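# Open pallet collar and set it square on pallet

## Task

Unfold the pallet collar into its open shape and lower it so it sits squarely in place on the pallet.

## Robot and tools

Setup: four Kinova Gen3 arms (arm1 to arm4), each with a Robotiq 2F-85 two-finger gripper. Each base_link (foot) is fixed in the scene frame and points along its own +x. arm1 at x=-0.434 y=-0.870 z=+0.802, quat_wxyz=(+0.731, +0.005, +0.002, +0.682); arm2 at x=+0.237 y=-0.879 z=+0.836, quat_wxyz=(+0.672, +0.004, +0.002, +0.740); arm3 at x=+1.000 y=-0.073 z=+0.834, quat_wxyz=(+0.086, +0.000, +0.001, -0.996); arm4 at x=-0.899 y=-0.147 z=+0.776, quat_wxyz=(+0.988, -0.007, +0.004, -0.155). Reach is about 1.0 m from the joint 1 axis.

Frames: a single scene frame in metres, origin on the floor, +z up. The hand point is the centre of the closed finger pads (pads are 38 mm long), roughly 2 cm behind the fingertips when shut or half open and 0.5 cm when fully open. Fingers extend along hand +z and open or close along hand y.

move: one action for any set of arms. Arguments arm1, arm2, arm3, arm4 are separate objects, one per arm; each holds "joints" (a dict keyed by joint name) and optional "min_time_s". Joint values are absolute targets, not offsets, in radians for joint1_rad..joint7_rad and metres for gripper_m (fingertip gap). Ranges: joint1_rad, joint3_rad, joint5_rad, joint7_rad -69.115 to 69.115; joint2_rad -2.249 to 2.249; joint4_rad -2.579 to 2.579; joint6_rad -2.099 to 2.099; gripper_m 0 to 0.085. Done tolerance is ±0.01 rad for joints, ±0.003 m for the gripper. Signs: joint1 positive turns clockwise seen from above, at 0 the arm points along foot +x; joint2 at 0 is upright, positive leans forward; joint4 and joint6 at 0 are straight, bending the same way as joint2 and joint4 respectively when joint3/joint5 are 0; joint7 positive rolls the hand counter-clockwise viewed from behind it. min_time_s (0.1 to 8 s) sets a minimum duration for that arm's motions; it cannot speed up a slower one. Speed caps: 1.39 rad/s for joints 1-4, 1.22 rad/s for joints 5-7. One action lasts at most 15 s. Joints on one arm start and finish together, so the hand may sweep widely between postures. Example: {"arm1": {"joints": {"gripper_m": 0.05}}, "arm2": {"joints": {"joint1_rad": 0.3}, "min_time_s": 2}}.

"cameras" is a list of names from arm1_cam_wrist..arm4_cam_wrist, cam_high, cam_low, or ["all"]; [] means none. "blocking" true (default) returns once all arms are at rest; false returns within about 0.5 s while motion continues. A later move overrides only the joints it names on the arms it names. A move with no action returns full state and all images.

wait(seconds 0 to 10, cameras): lets time pass without new commands; it returns early once any running motion from the prior non-blocking call comes to rest. stop(cameras): brakes all running motions; braked joints report "stopped" and may keep pressing on contacts. zoom_image(camera, region=[x0,y0,x1,y1] pixels, origin top-left, at most 504x504) enlarges part of the newest image from that camera (all are 896x504). read_manual gives only licence texts. finished_scene(scene=current number) ends the scene irreversibly; the collar must stay correctly placed without the arms holding it.

Results: "move" lists arms that received a motion; "as last shown" marks uncommanded arms whose status now reads "not commanded". joint_status per joint: "moving", "done", "stopped", "off_target" (resting short of target, possibly still pushing), "time_out" (an uncommanded stop, joint then holds), "not_followed" (a built-in collision check is holding back the arm; also shown as "previous command not reached" or "held back during"). A refused call or an unrequested stop cancels the rest of that reply's move/wait/finished_scene calls. Joint velocities are in rad/s; "within noise" means essentially still. Joint torques are in N m, positive toward larger angles, offset and noisy. Flange force is the external force in the hand's x y z, includes held weight, and may read "no reading". "earlier move" (seen via wait(0)) reports the state of prior moves.

Cautions: a hard press between two robots fails and ends the scene; closing a gripper on another arm's fingers counts as one. The collision check may react late, lets fingers of two grippers meet, and ignores fingers opening into another arm. Arms keep pushing after contact until commanded away. Torque limits are 104.5 N m (joints 1-4) and 51.3 N m (joints 5-7); exceeding one, or straying over 5 degrees from plan, freezes that arm for 10 s until a result says it accepts commands again. Motors heat when holding loads, reaching out, or pushing into obstacles; MOTOR HOT appears at 60 °C and at 75 °C the arm sags in an OVER-TEMPERATURE FAULT, reporting "limit_stop_at_motor_heat" until you resend targets. A grip is firmest when the fingers travel a good way before contact and gripper_m is set well under the object width, but avoid hard squeezes on parts still resting on something. Loose objects may get nudged occasionally. Never knock anything off the work area or onto the floor, drop or release moving parts, slam, or strike fixed or heavy items.

Each tool is called after "Emit:" as name(argument=value, ...) on one line, values as JSON.

## Session

Emit:
move()

Scene clock: 0.00 s.
Joint torques (N m): no reading
Motor temperatures (°C): arm1=[29 33 31 35 43 38 40] | arm2=[31 32 31 39 36 40 40] | arm3=[32 32 32 32 36 43 44] | arm4=[35 36 31 33 39 40 44]
Flange force (N): no reading
Joint velocities: within noise
arm1.joint_positions: joint1_rad=-0.266 joint2_rad=-0.322 joint3_rad=-0.070 joint4_rad=+1.467 joint5_rad=-0.025 joint6_rad=+1.972 joint7_rad=+1.690 gripper_m=+0.085
arm1.joint_status: not commanded
arm1.hand: x=-0.4586 y=-0.7148 z=+1.3058 quat_wxyz=(-0.007, +0.831, -0.556, -0.015) (m; scene frame)
arm2.joint_positions: joint1_rad=+0.169 joint2_rad=-0.405 joint3_rad=-0.124 joint4_rad=+1.485 joint5_rad=-0.046 joint6_rad=+2.001 joint7_rad=+1.567 gripper_m=+0.085
arm2.joint_status: not commanded
arm2.hand: x=+0.2361 y=-0.7513 z=+1.3452 quat_wxyz=(-0.021, +0.727, -0.686, -0.022) (m; scene frame)
arm3.joint_positions: joint1_rad=-0.395 joint2_rad=-0.361 joint3_rad=-0.122 joint4_rad=+1.569 joint5_rad=+0.001 joint6_rad=+1.948 joint7_rad=+1.410 gripper_m=+0.085
arm3.joint_status: not commanded
arm3.hand: x=+0.8804 y=-0.1494 z=+1.3130 quat_wxyz=(+0.024, -0.966, -0.257, +0.001) (m; scene frame)
arm4.joint_positions: joint1_rad=-0.488 joint2_rad=-0.406 joint3_rad=-0.102 joint4_rad=+1.489 joint5_rad=-0.007 joint6_rad=+1.926 joint7_rad=+1.877 gripper_m=+0.085
arm4.joint_status: not commanded
arm4.hand: x=-0.7439 y=-0.1129 z=+1.2841 quat_wxyz=(-0.059, +0.286, -0.956, +0.023) (m; scene frame)
pictures: arm1_cam_wrist, arm2_cam_wrist, arm3_cam_wrist, arm4_cam_wrist, cam_high, cam_low

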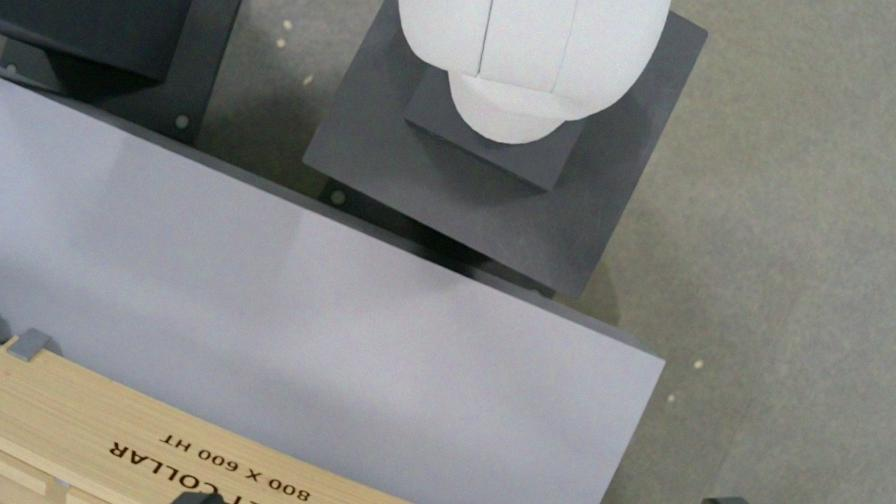

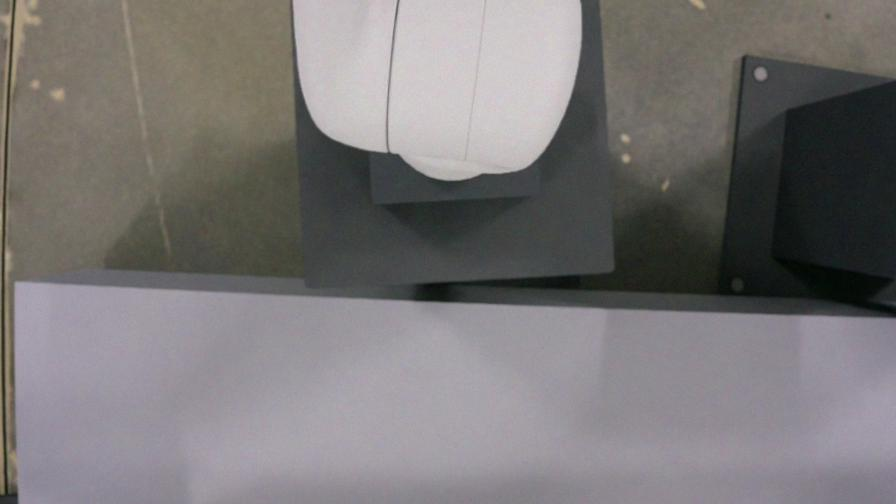

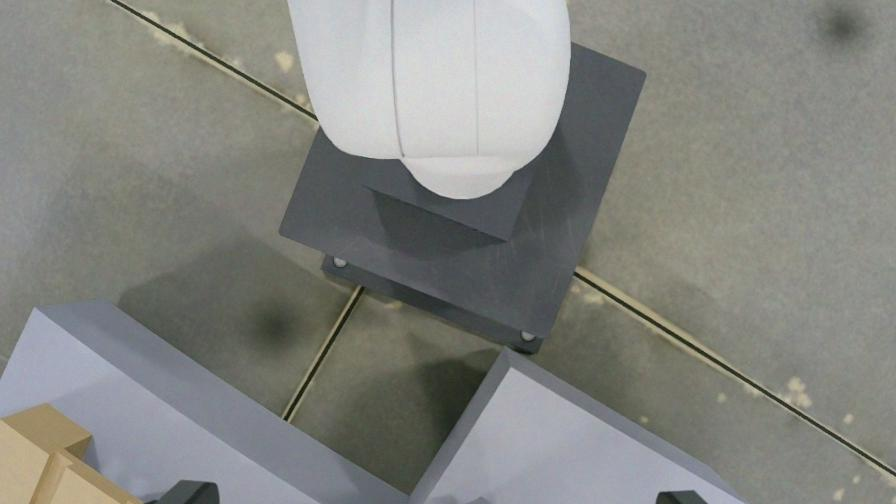

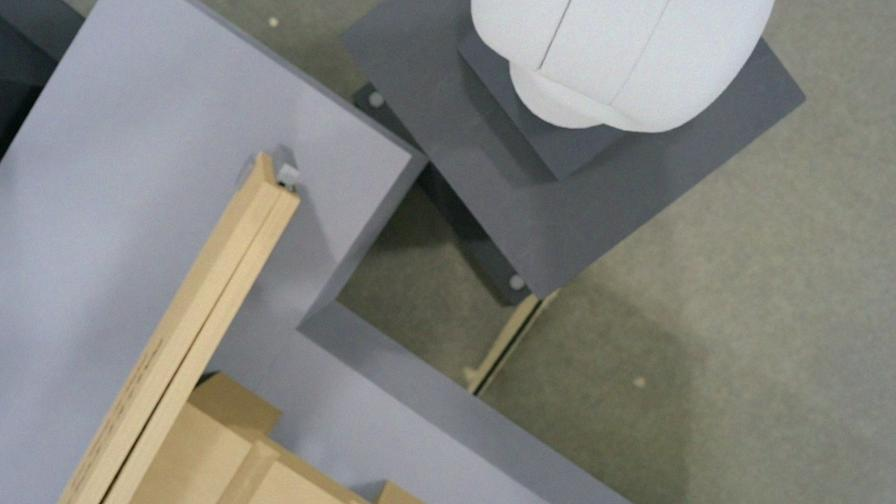

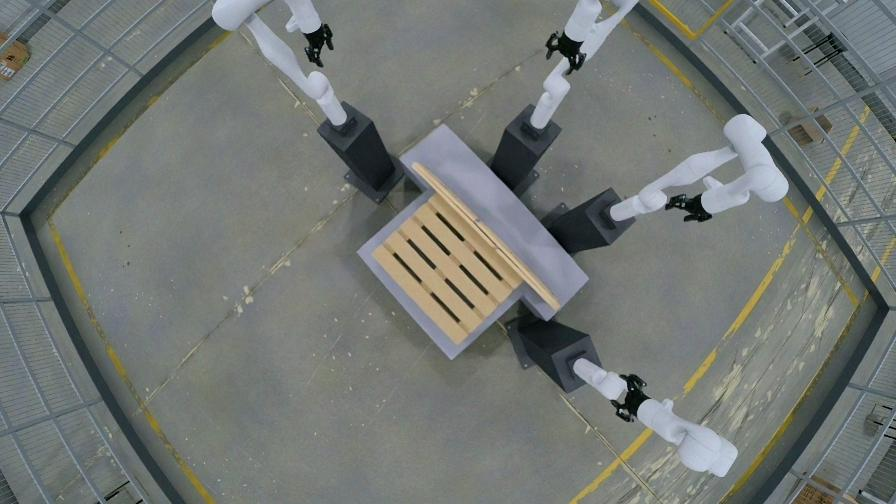

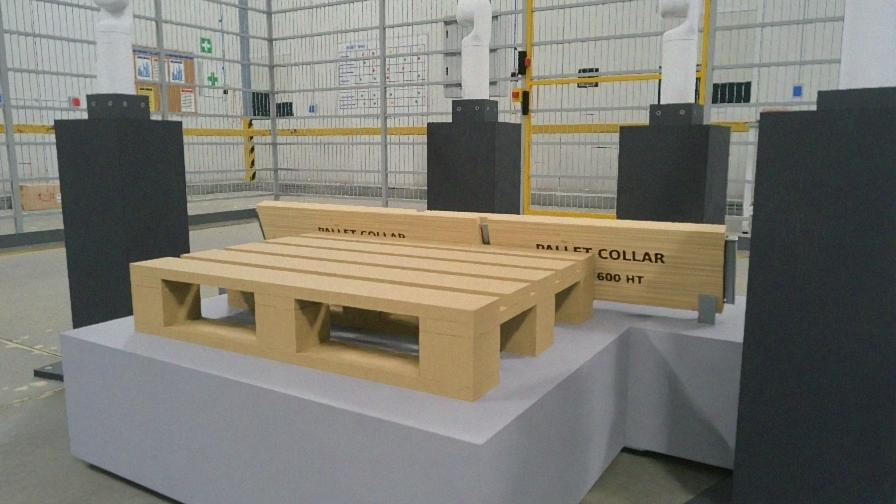

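Emit:
zoom_image(camera="cam_high", region=[340, 110, 620, 370])

Emit:
zoom_image(camera="cam_low", region=[240, 180, 520, 420])

Emit:
zoom_image(camera="cam_low", region=[470, 180, 750, 420])

Emit:
zoom_image(camera="arm4_cam_wrist", region=[0, 100, 400, 500])

Emit:
zoom_image(camera="arm1_cam_wrist", region=[0, 240, 400, 504])

Scaled by 1.800 from the camera's image (finer frame: 1280x720).

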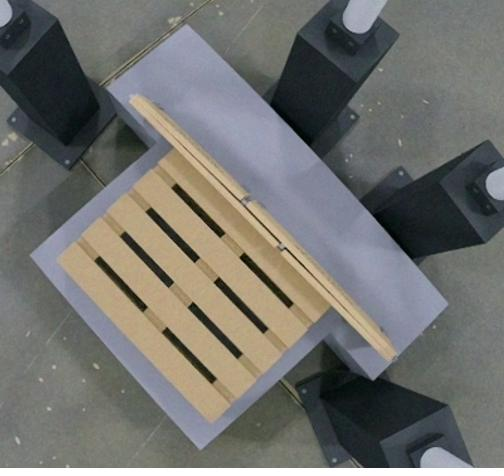

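Scaled by 1.800 from the camera's image (finer frame: 1280x720).

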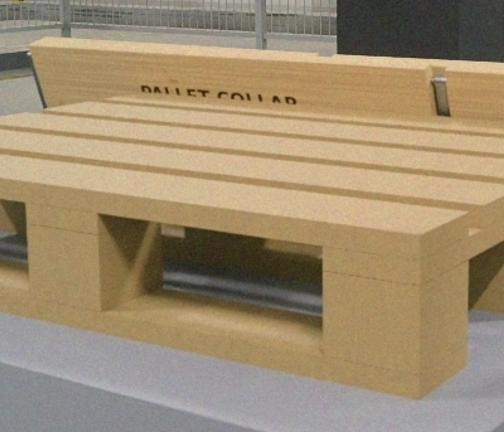

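Scaled by 1.800 from the camera's image (finer frame: 1280x720).

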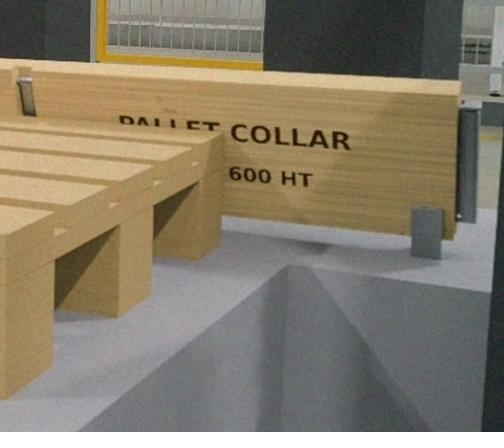

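Scaled by 1.260 from the camera's image (finer frame: 1280x720).

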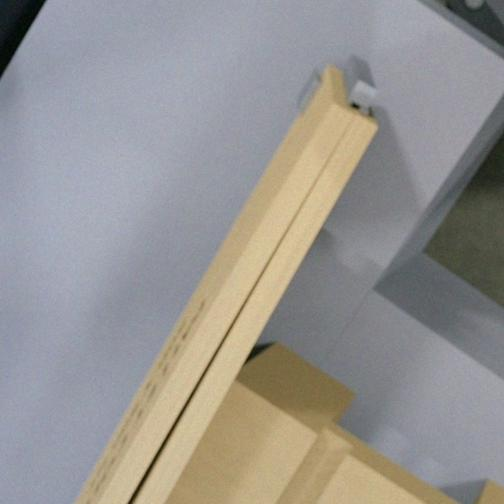

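Scaled by 1.260 from the camera's image (finer frame: 1280x720).

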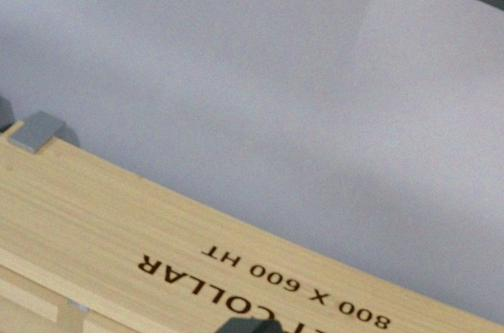

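Emit:
move(arm1={"joints": {"joint6_rad": 1.4}}, arm2={"joints": {"joint6_rad": 1.4}}, arm3={"joints": {"joint6_rad": 1.4}}, arm4={"joints": {"joint6_rad": 1.4}}, cameras=["arm1_cam_wrist", "arm2_cam_wrist", "arm3_cam_wrist", "arm4_cam_wrist"])

Scene clock: 117.70 s.
Joint torques (N m): arm1=[0.17 -4.65 0.21 -10.31 0.2 -1.75 -0.25] | arm2=[-0.37 -2.98 0.31 -11.84 -0.03 -1.87 -0.18] | arm3=[1.02 -3.28 -0.7 -9.01 0.16 -0.98 0.43] | arm4=[0.4 -2.8 0.86 -8.92 0.05 -1.7 -0.14]
Motor temperatures (°C): arm1=[29 33 31 35 43 38 40] | arm2=[31 32 31 39 36 40 40] | arm3=[32 31 32 32 36 43 43] | arm4=[34 36 31 33 38 39 44]
Flange force (N): arm1=[-1.5 -0.7 1.5] | arm2=[3.8 -0.4 6.1] | arm3=[-3.6 -1.5 -0.9] | arm4=[-4.6 -0.3 -1.5]
move: arm1 done; arm2 done; arm3 done; arm4 done
Joint velocities: within noise
arm1.joint_positions: joint1_rad=-0.266 joint2_rad=-0.322 joint3_rad=-0.070 joint4_rad=+1.467 joint5_rad=-0.025 joint6_rad=+1.400 joint7_rad=+1.690 gripper_m=+0.085
arm1.joint_status: all done
arm1.hand: x=-0.5032 y=-0.5540 z=+1.3607 quat_wxyz=(-0.190, +0.793, -0.532, -0.228)
arm2.joint_positions: joint1_rad=+0.169 joint2_rad=-0.405 joint3_rad=-0.124 joint4_rad=+1.485 joint5_rad=-0.046 joint6_rad=+1.400 joint7_rad=+1.567 gripper_m=+0.085
arm2.joint_status: all done
arm2.hand: x=+0.2252 y=-0.5791 z=+1.4103 quat_wxyz=(-0.222, +0.688, -0.649, -0.237)
arm3.joint_positions: joint1_rad=-0.395 joint2_rad=-0.361 joint3_rad=-0.122 joint4_rad=+1.569 joint5_rad=+0.001 joint6_rad=+1.400 joint7_rad=+1.410 gripper_m=+0.085
arm3.joint_status: all done
arm3.hand: x=+0.7550 y=-0.2535 z=+1.3555 quat_wxyz=(-0.087, -0.931, -0.254, +0.248)
arm4.joint_positions: joint1_rad=-0.488 joint2_rad=-0.406 joint3_rad=-0.102 joint4_rad=+1.489 joint5_rad=-0.007 joint6_rad=+1.400 joint7_rad=+1.877 gripper_m=+0.085
arm4.joint_status: all done
arm4.hand: x=-0.6001 y=-0.0698 z=+1.3442 quat_wxyz=(-0.316, +0.277, -0.907, +0.026)

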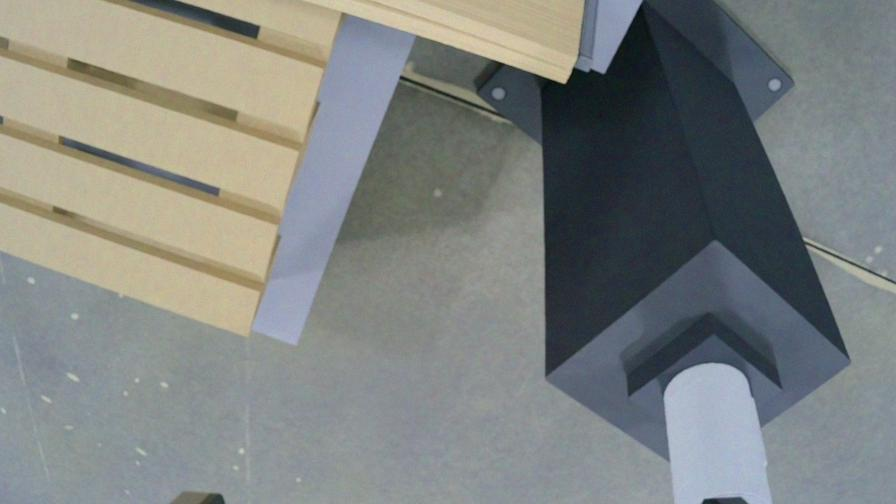

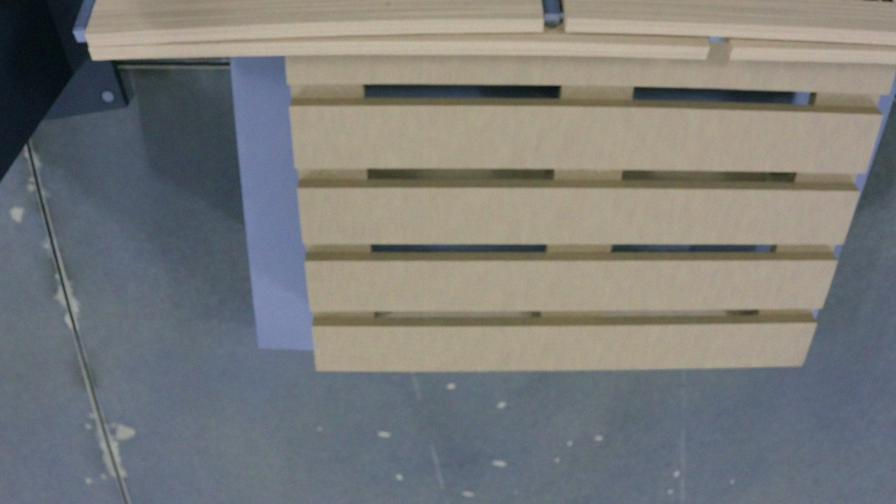

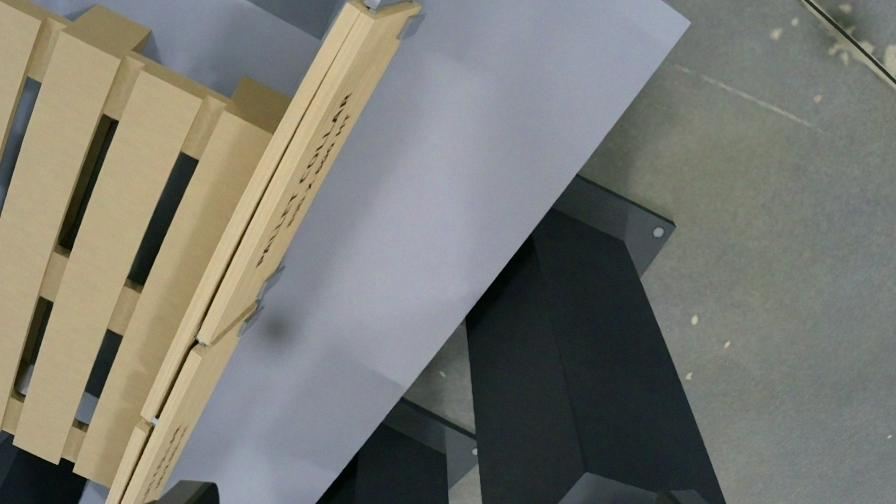

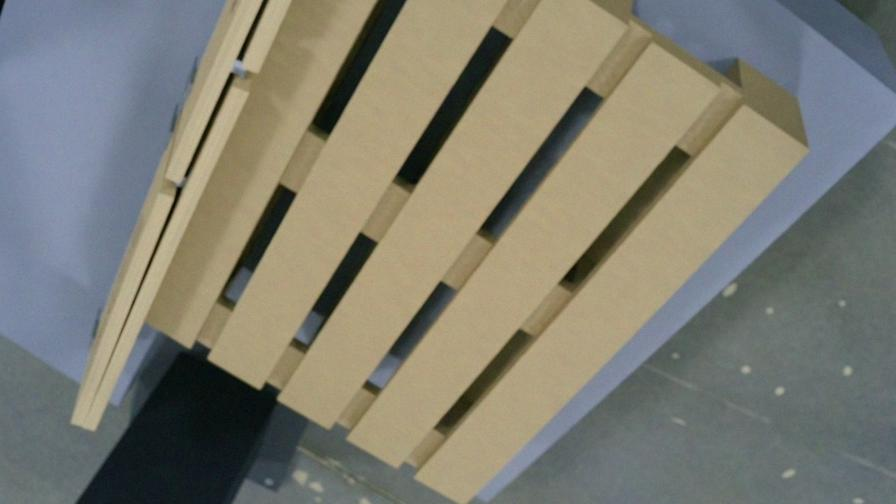

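Emit:
zoom_image(camera="arm4_cam_wrist", region=[50, 0, 350, 250])

Emit:
zoom_image(camera="arm3_cam_wrist", region=[100, 220, 400, 500])

Emit:
zoom_image(camera="arm2_cam_wrist", region=[500, 0, 890, 120])

Emit:
zoom_image(camera="arm3_cam_wrist", region=[230, 0, 500, 240])

Scaled by 1.680 from the camera's image (finer frame: 1280x720).

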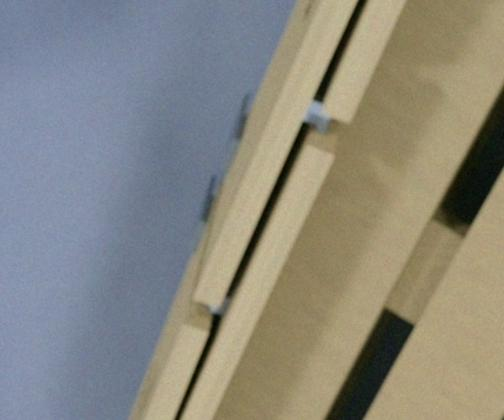

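Scaled by 1.680 from the camera's image (finer frame: 1280x720).

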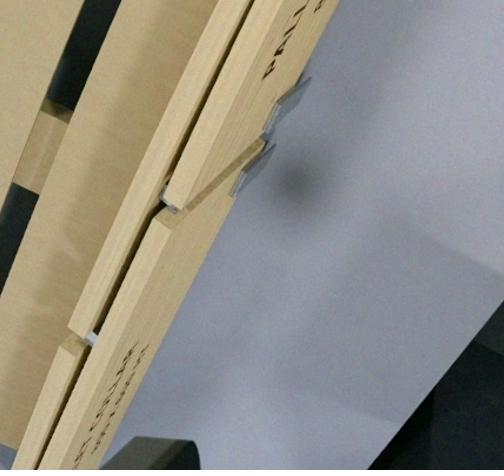

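Scaled by 1.292 from the camera's image (finer frame: 1280x720).

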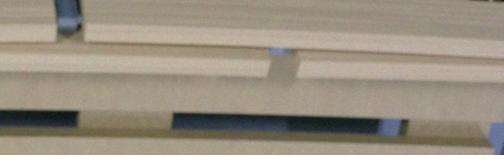

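Scaled by 1.867 from the camera's image (finer frame: 1280x720).

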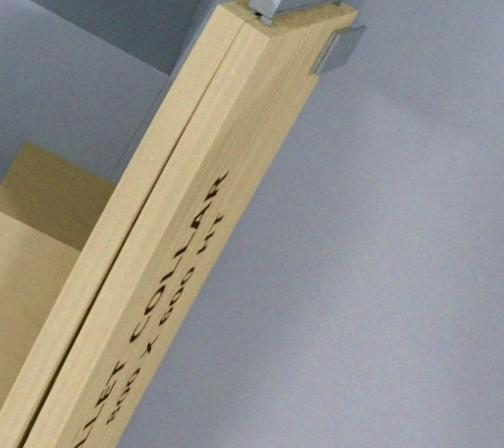

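Emit:
move(arm1={"joints": {"joint1_rad": 0.383, "joint2_rad": 1.167, "joint3_rad": 0, "joint4_rad": 0.868, "joint5_rad": 0, "joint6_rad": 1.106, "joint7_rad": 0.515}, "min_time_s": 4}, arm2={"joints": {"joint1_rad": -0.215, "joint2_rad": 1.109, "joint3_rad": 0, "joint4_rad": 1.138, "joint5_rad": 0, "joint6_rad": 0.894, "joint7_rad": 2.893}, "min_time_s": 4}, cameras=["arm1_cam_wrist", "arm2_cam_wrist"])

Scene clock: 443.57 s.
Joint torques (N m): arm1=[-0.01 -28.62 0.44 -8.42 0.08 -0.04 -0.24] | arm2=[-0.52 -25.54 0.46 -9.09 -0.02 -0.12 -0.22] | arm3=[1.01 -3.27 -0.72 -9.01 0.16 -0.97 0.46] | arm4=[0.29 -2.77 0.82 -8.81 0.08 -1.69 -0.17]
Motor temperatures (°C): arm1=[29 33 30 36 43 38 39] | arm2=[31 31 30 40 36 40 40] | arm3=[31 31 32 32 36 43 43] | arm4=[34 36 30 33 38 39 43]
Flange force (N): arm1=[-1.7 2.7 2.8] | arm2=[2.9 8.9 0.6] | arm3=[-3.5 -1.5 -0.9] | arm4=[-4.8 -0.6 -1.8]
move: arm1 done; arm2 done
Joint velocities: within noise
arm1.joint_positions: joint1_rad=+0.383 joint2_rad=+1.167 joint3_rad=+0.000 joint4_rad=+0.868 joint5_rad=+0.000 joint6_rad=+1.106 joint7_rad=+0.515 gripper_m=+0.085
arm1.joint_status: all done
arm1.hand: x=-0.1202 y=-0.2794 z=+0.8006 quat_wxyz=(+0.005, +0.032, -0.999, -0.003)
arm2.joint_positions: joint1_rad=-0.215 joint2_rad=+1.109 joint3_rad=+0.000 joint4_rad=+1.138 joint5_rad=+0.000 joint6_rad=+0.894 joint7_rad=+2.893 gripper_m=+0.085
arm2.joint_status: all done
arm2.hand: x=+0.0692 y=-0.2793 z=+0.8036 quat_wxyz=(-0.002, +0.999, +0.032, -0.004)
arm3, arm4: as last shown

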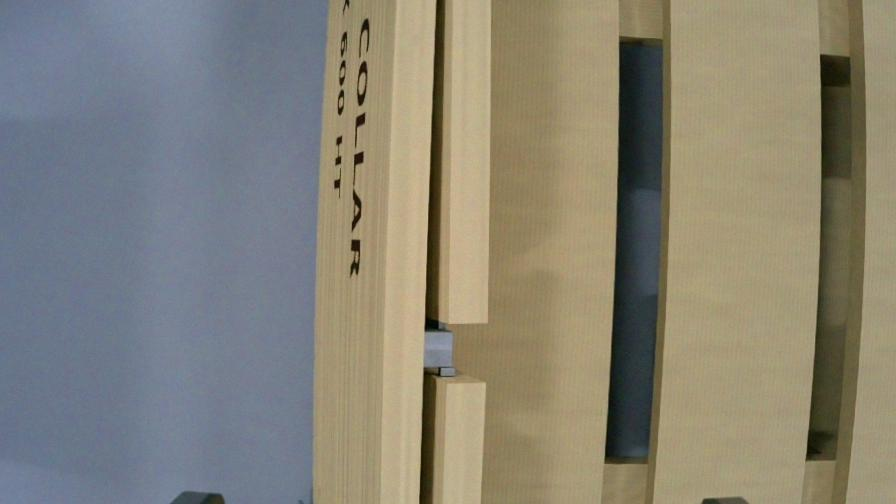

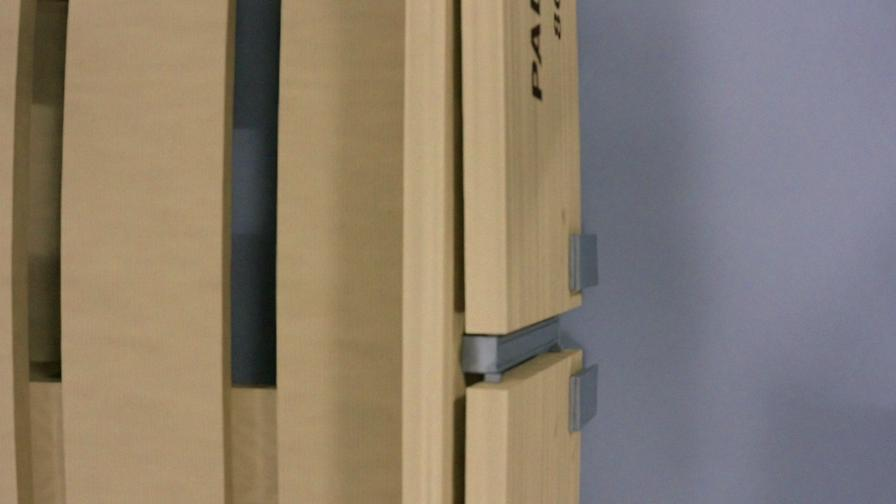

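Emit:
move(cameras=["cam_low", "arm3_cam_wrist", "arm4_cam_wrist", "arm1_cam_wrist", "arm2_cam_wrist"])

Emit:
zoom_image(camera="arm1_cam_wrist", region=[300, 260, 560, 460])

Emit:
zoom_image(camera="arm2_cam_wrist", region=[370, 250, 630, 450])

Scene clock: 498.97 s.
Joint torques (N m): arm1=[0.02 -28.75 0.39 -8.47 0.07 -0.03 -0.26] | arm2=[-0.53 -25.56 0.47 -9.06 -0.02 -0.11 -0.18] | arm3=[1 -3.28 -0.72 -9.01 0.16 -0.99 0.45] | arm4=[0.33 -2.83 0.82 -8.87 0.1 -1.66 -0.12]
Motor temperatures (°C): arm1=[29 34 30 35 43 38 40] | arm2=[31 32 30 39 36 40 40] | arm3=[31 31 32 32 36 43 43] | arm4=[34 36 30 33 38 39 43]
Flange force (N): arm1=[-1.7 2.8 3.0] | arm2=[2.8 8.8 0.7] | arm3=[-3.6 -1.5 -0.9] | arm4=[-4.8 -0.5 -1.4]
Joint velocities: within noise
arm1.joint_positions: joint1_rad=+0.383 joint2_rad=+1.167 joint3_rad=+0.000 joint4_rad=+0.868 joint5_rad=+0.000 joint6_rad=+1.106 joint7_rad=+0.515 gripper_m=+0.085
arm1.joint_status: all done
arm1.hand: x=-0.1202 y=-0.2794 z=+0.8006 quat_wxyz=(+0.005, +0.032, -0.999, -0.003) (m; scene frame)
arm2.joint_positions: joint1_rad=-0.215 joint2_rad=+1.109 joint3_rad=+0.000 joint4_rad=+1.138 joint5_rad=+0.000 joint6_rad=+0.894 joint7_rad=+2.893 gripper_m=+0.085
arm2.joint_status: all done
arm2.hand: x=+0.0692 y=-0.2794 z=+0.8035 quat_wxyz=(-0.002, +0.999, +0.032, -0.004) (m; scene frame)
arm3.joint_positions: joint1_rad=-0.395 joint2_rad=-0.361 joint3_rad=-0.122 joint4_rad=+1.569 joint5_rad=+0.001 joint6_rad=+1.400 joint7_rad=+1.410 gripper_m=+0.085
arm3.joint_status: not commanded
arm3.hand: x=+0.7550 y=-0.2535 z=+1.3555 quat_wxyz=(-0.087, -0.931, -0.254, +0.248) (m; scene frame)
arm4.joint_positions: joint1_rad=-0.488 joint2_rad=-0.406 joint3_rad=-0.102 joint4_rad=+1.489 joint5_rad=-0.007 joint6_rad=+1.400 joint7_rad=+1.877 gripper_m=+0.085
arm4.joint_status: not commanded
arm4.hand: x=-0.6001 y=-0.0698 z=+1.3442 quat_wxyz=(-0.316, +0.277, -0.907, +0.026) (m; scene frame)
pictures: arm1_cam_wrist, arm2_cam_wrist, arm3_cam_wrist, arm4_cam_wrist, cam_low

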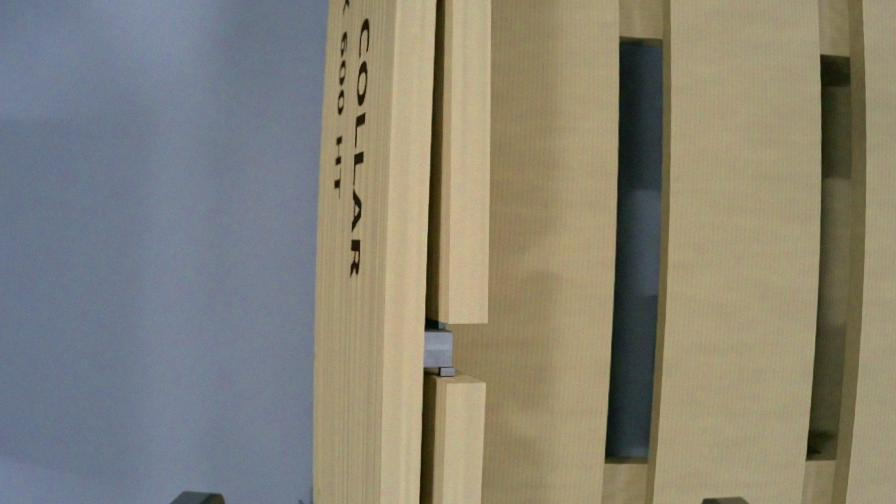

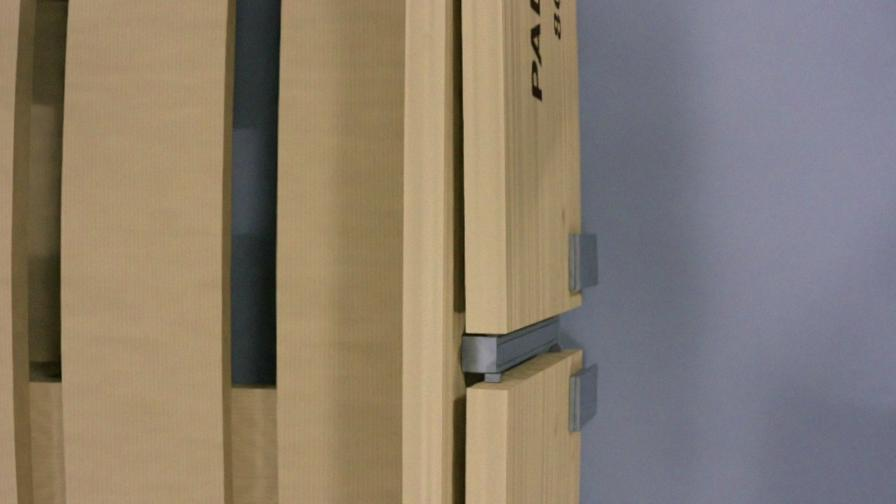

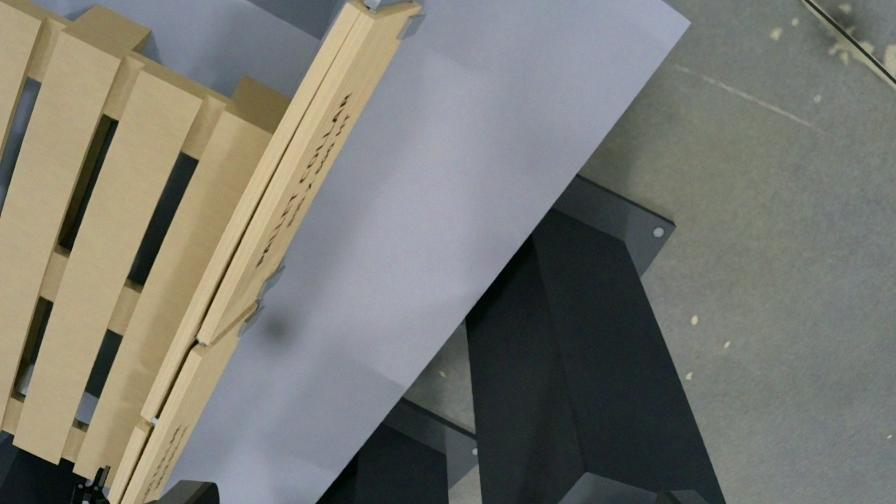

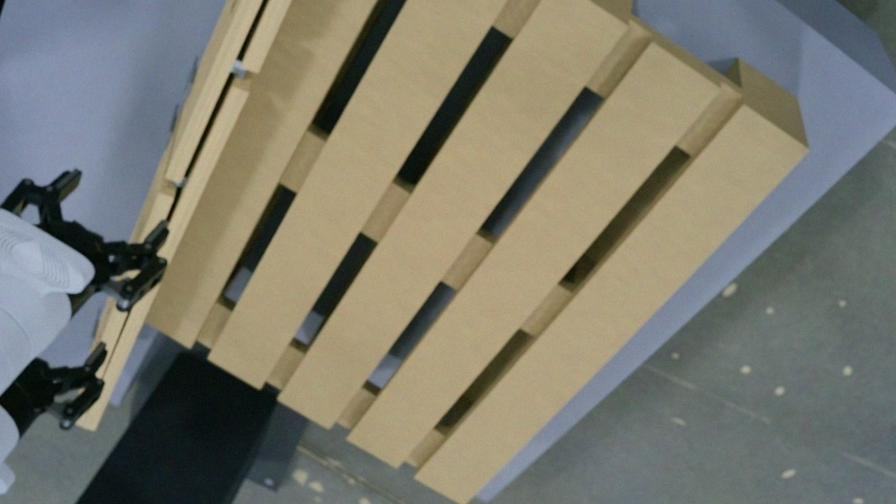

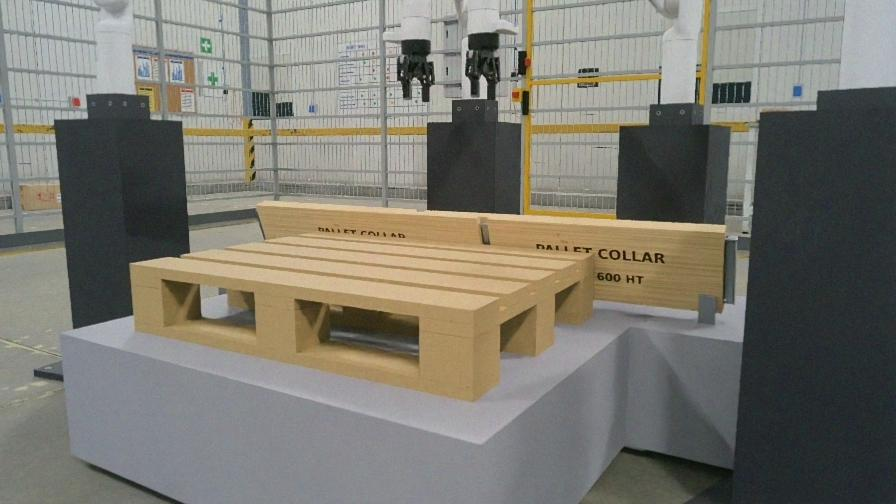

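Scaled by 1.938 from the camera's image (finer frame: 1280x720).

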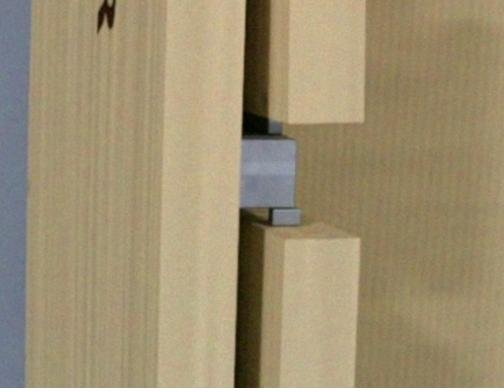

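Scaled by 1.938 from the camera's image (finer frame: 1280x720).

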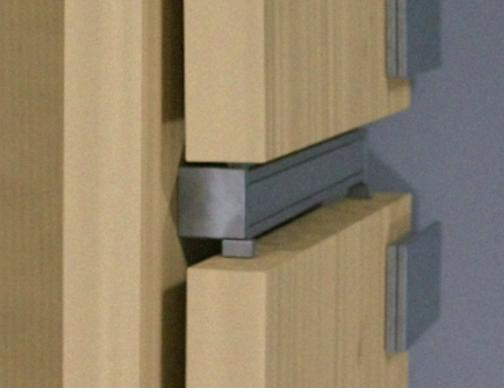

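Emit:
zoom_image(camera="arm1_cam_wrist", region=[140, 454, 240, 504])

Emit:
zoom_image(camera="cam_low", region=[380, 30, 520, 110])

Emit:
zoom_image(camera="arm4_cam_wrist", region=[0, 150, 200, 450])

Emit:
zoom_image(camera="arm3_cam_wrist", region=[60, 440, 140, 504])

Scaled by 5.040 from the camera's image (finer frame: 1280x720).

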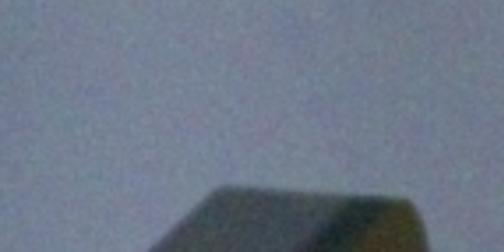

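Scaled by 3.600 from the camera's image (finer frame: 1280x720).

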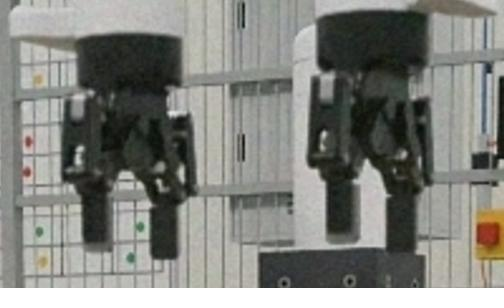

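Scaled by 1.680 from the camera's image (finer frame: 1280x720).

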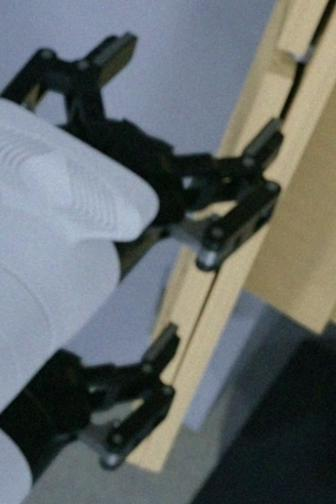

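Scaled by 6.300 from the camera's image (finer frame: 1280x720).

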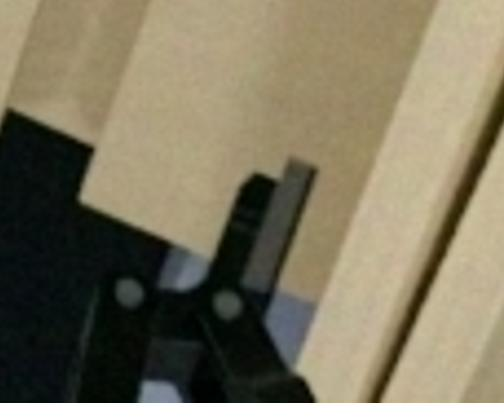

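Emit:
move(arm3={"joints": {"joint1_rad": -0.215, "joint2_rad": 0.990, "joint3_rad": 0, "joint4_rad": 1.743, "joint5_rad": 0, "joint6_rad": 0.409, "joint7_rad": 1.234}, "min_time_s": 4}, arm4={"joints": {"joint1_rad": 0.111, "joint2_rad": 0.731, "joint3_rad": 0, "joint4_rad": 2.327, "joint5_rad": 0, "joint6_rad": 0.0835, "joint7_rad": 2.033}, "min_time_s": 4}, cameras=["arm3_cam_wrist", "arm4_cam_wrist"])

Scene clock: 732.47 s.
Joint torques (N m): arm1=[-0.04 -28.66 0.41 -8.43 0.1 -0.08 -0.27] | arm2=[-0.48 -25.6 0.47 -9.05 -0.03 -0.12 -0.16] | arm3=[0.98 -21.67 -0.62 -2.84 0.03 0.47 0.45] | arm4=[0.58 -14.76 0.93 -0.09 -0.08 0.15 -0.16]
Motor temperatures (°C): arm1=[29 36 30 35 43 38 40] | arm2=[31 34 30 39 35 40 40] | arm3=[31 31 31 32 35 43 43] | arm4=[34 36 30 33 38 39 43]
Flange force (N): arm1=[-1.9 2.9 2.8] | arm2=[2.7 8.6 0.7] | arm3=[-1.2 3.8 3.3] | arm4=[-1.9 -0.3 2.5]
move: arm3 done; arm4 done
Joint velocities: within noise
arm1, arm2: as last shown
arm3.joint_positions: joint1_rad=-0.215 joint2_rad=+0.990 joint3_rad=+0.000 joint4_rad=+1.743 joint5_rad=+0.000 joint6_rad=+0.409 joint7_rad=+1.234 gripper_m=+0.085
arm3.joint_status: all done
arm3.hand: x=+0.5493 y=-0.2299 z=+0.7497 quat_wxyz=(+0.001, -1.000, -0.025, -0.001)
arm4.joint_positions: joint1_rad=+0.111 joint2_rad=+0.731 joint3_rad=+0.000 joint4_rad=+2.327 joint5_rad=+0.000 joint6_rad=+0.084 joint7_rad=+2.033 gripper_m=+0.085
arm4.joint_status: all done
arm4.hand: x=-0.6295 y=-0.2956 z=+0.7485 quat_wxyz=(+0.005, +0.020, -1.000, +0.006)

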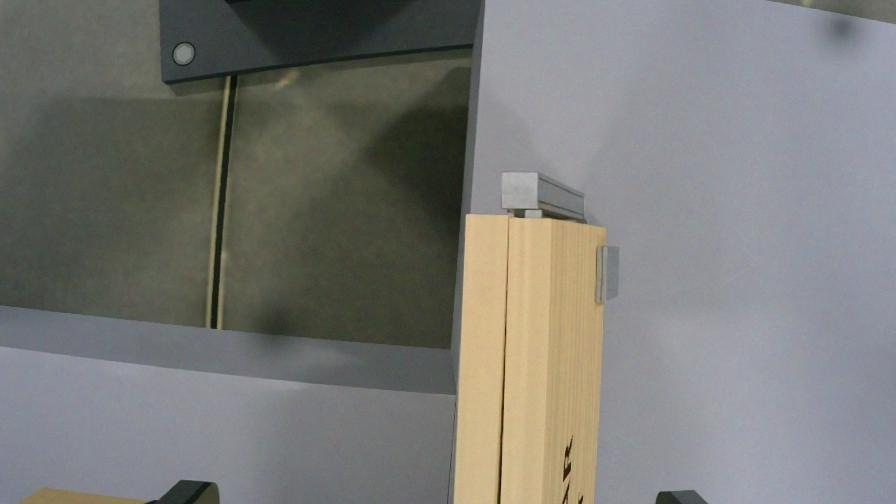

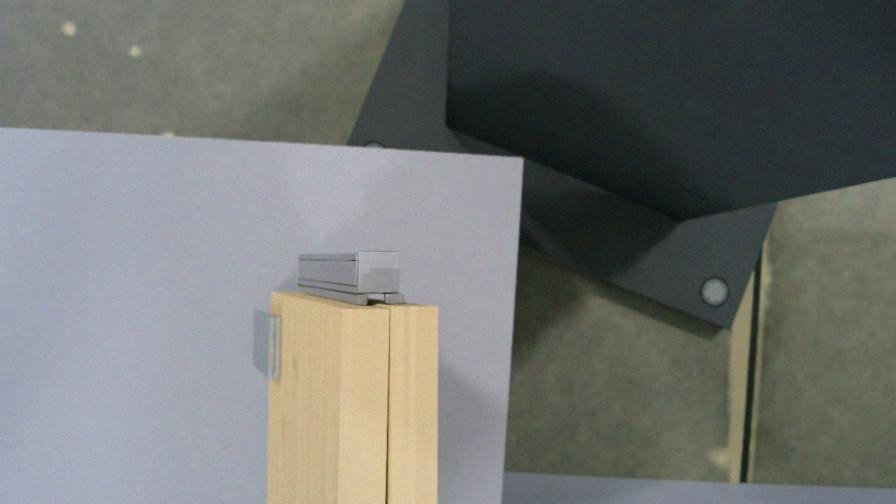

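Emit:
move(arm3={"joints": {"joint1_rad": -0.263, "joint2_rad": 1.383, "joint4_rad": 1.527, "joint6_rad": 0.231, "joint7_rad": 1.165}, "min_time_s": 3}, arm4={"joints": {"joint1_rad": 0.155, "joint2_rad": 1.248, "joint4_rad": 2.166, "joint6_rad": -0.273, "joint7_rad": 2.072}, "min_time_s": 3}, cameras=["arm3_cam_wrist", "arm4_cam_wrist", "cam_low"])

Emit:
zoom_image(camera="cam_low", region=[640, 100, 780, 340])

Emit:
zoom_image(camera="cam_low", region=[220, 120, 360, 260])

Scene clock: 877.93 s.
Joint torques (N m): arm1=[-0.01 -28.63 0.47 -8.48 0.09 -0.08 -0.21] | arm2=[-0.47 -25.59 0.49 -9.08 -0.04 -0.11 -0.19] | arm3=[1 -23.17 -0.55 -1.46 0.04 0.43 0.45] | arm4=[0.58 -17.16 1.11 3 -0.11 0.11 -0.12]
Motor temperatures (°C): arm1=[29 36 30 35 43 38 40] | arm2=[31 34 30 39 35 40 40] | arm3=[31 32 31 32 35 43 43] | arm4=[34 36 30 33 38 39 43]
Flange force (N): arm1=[-1.6 2.5 2.8] | arm2=[2.8 8.8 0.7] | arm3=[-0.1 3.3 3.6] | arm4=[-1.1 0.2 2.6]
move: arm3 done; arm4 done
Joint velocities: within noise
arm1, arm2: as last shown
arm3.joint_positions: joint1_rad=-0.263 joint2_rad=+1.383 joint3_rad=+0.000 joint4_rad=+1.527 joint5_rad=+0.000 joint6_rad=+0.231 joint7_rad=+1.165 gripper_m=+0.085
arm3.joint_status: all done
arm3.hand: x=+0.5492 y=-0.2548 z=+0.5798 quat_wxyz=(+0.001, -1.000, -0.015, +0.000)
arm4.joint_positions: joint1_rad=+0.155 joint2_rad=+1.248 joint3_rad=+0.000 joint4_rad=+2.166 joint5_rad=+0.000 joint6_rad=-0.273 joint7_rad=+2.072 gripper_m=+0.085
arm4.joint_status: all done
arm4.hand: x=-0.6313 y=-0.3128 z=+0.5794 quat_wxyz=(+0.005, +0.017, -1.000, +0.006)

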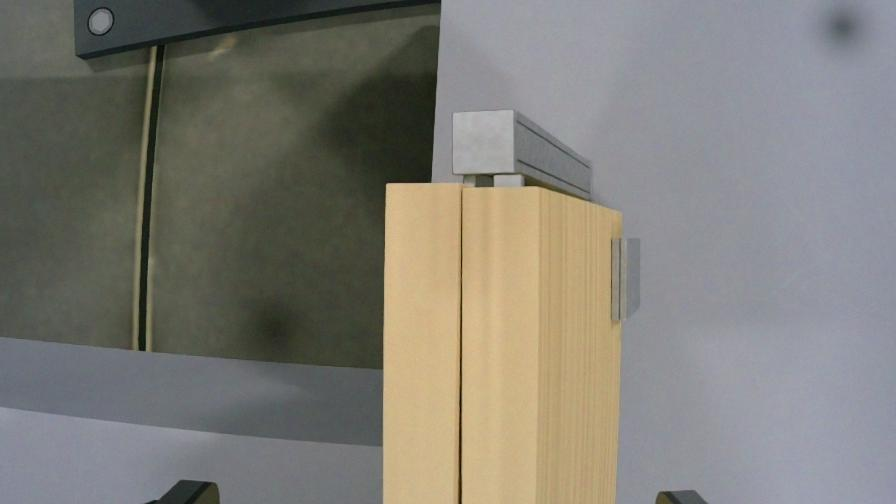

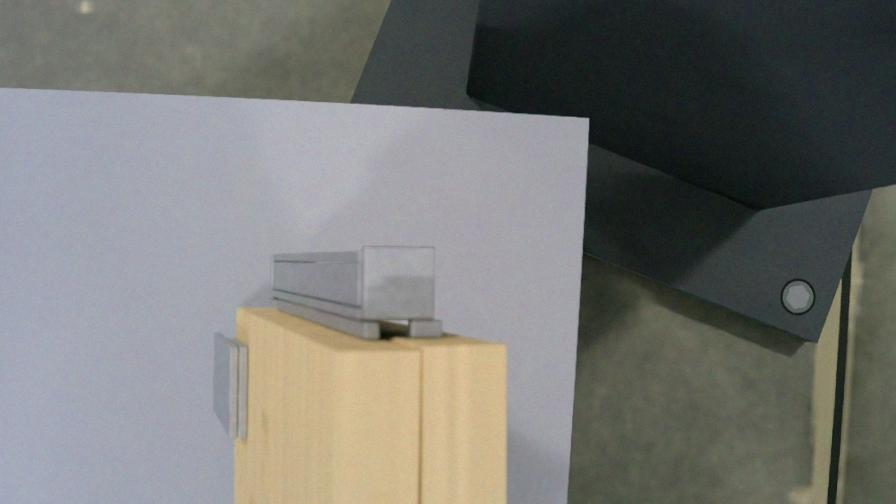

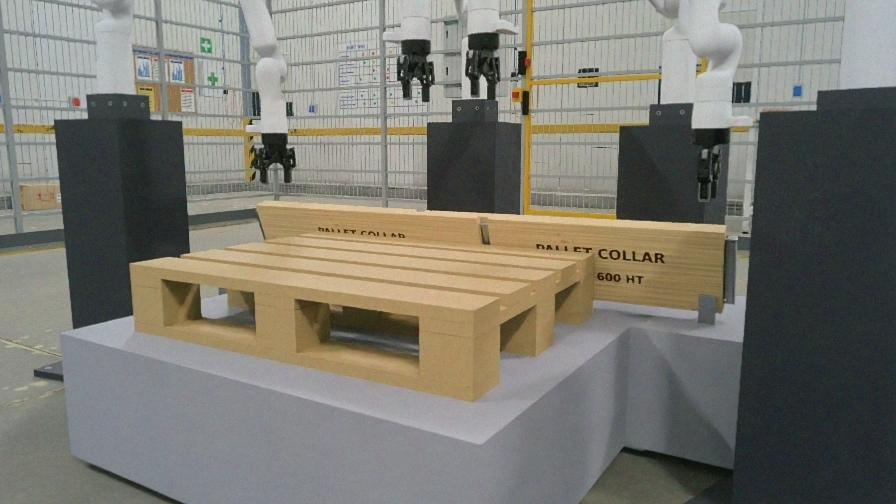

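Scaled by 2.100 from the camera's image (finer frame: 1280x720).

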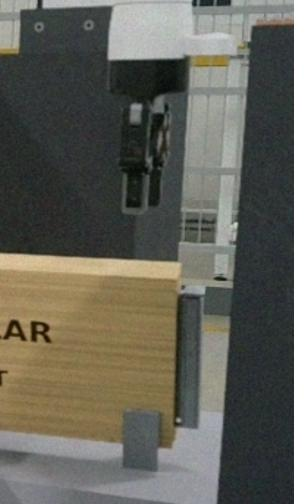

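Scaled by 3.600 from the camera's image (finer frame: 1280x720).

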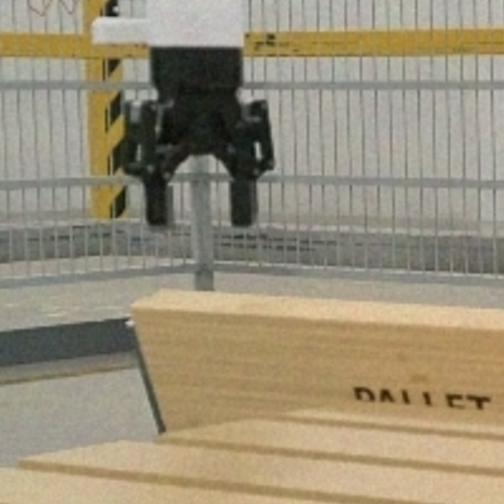

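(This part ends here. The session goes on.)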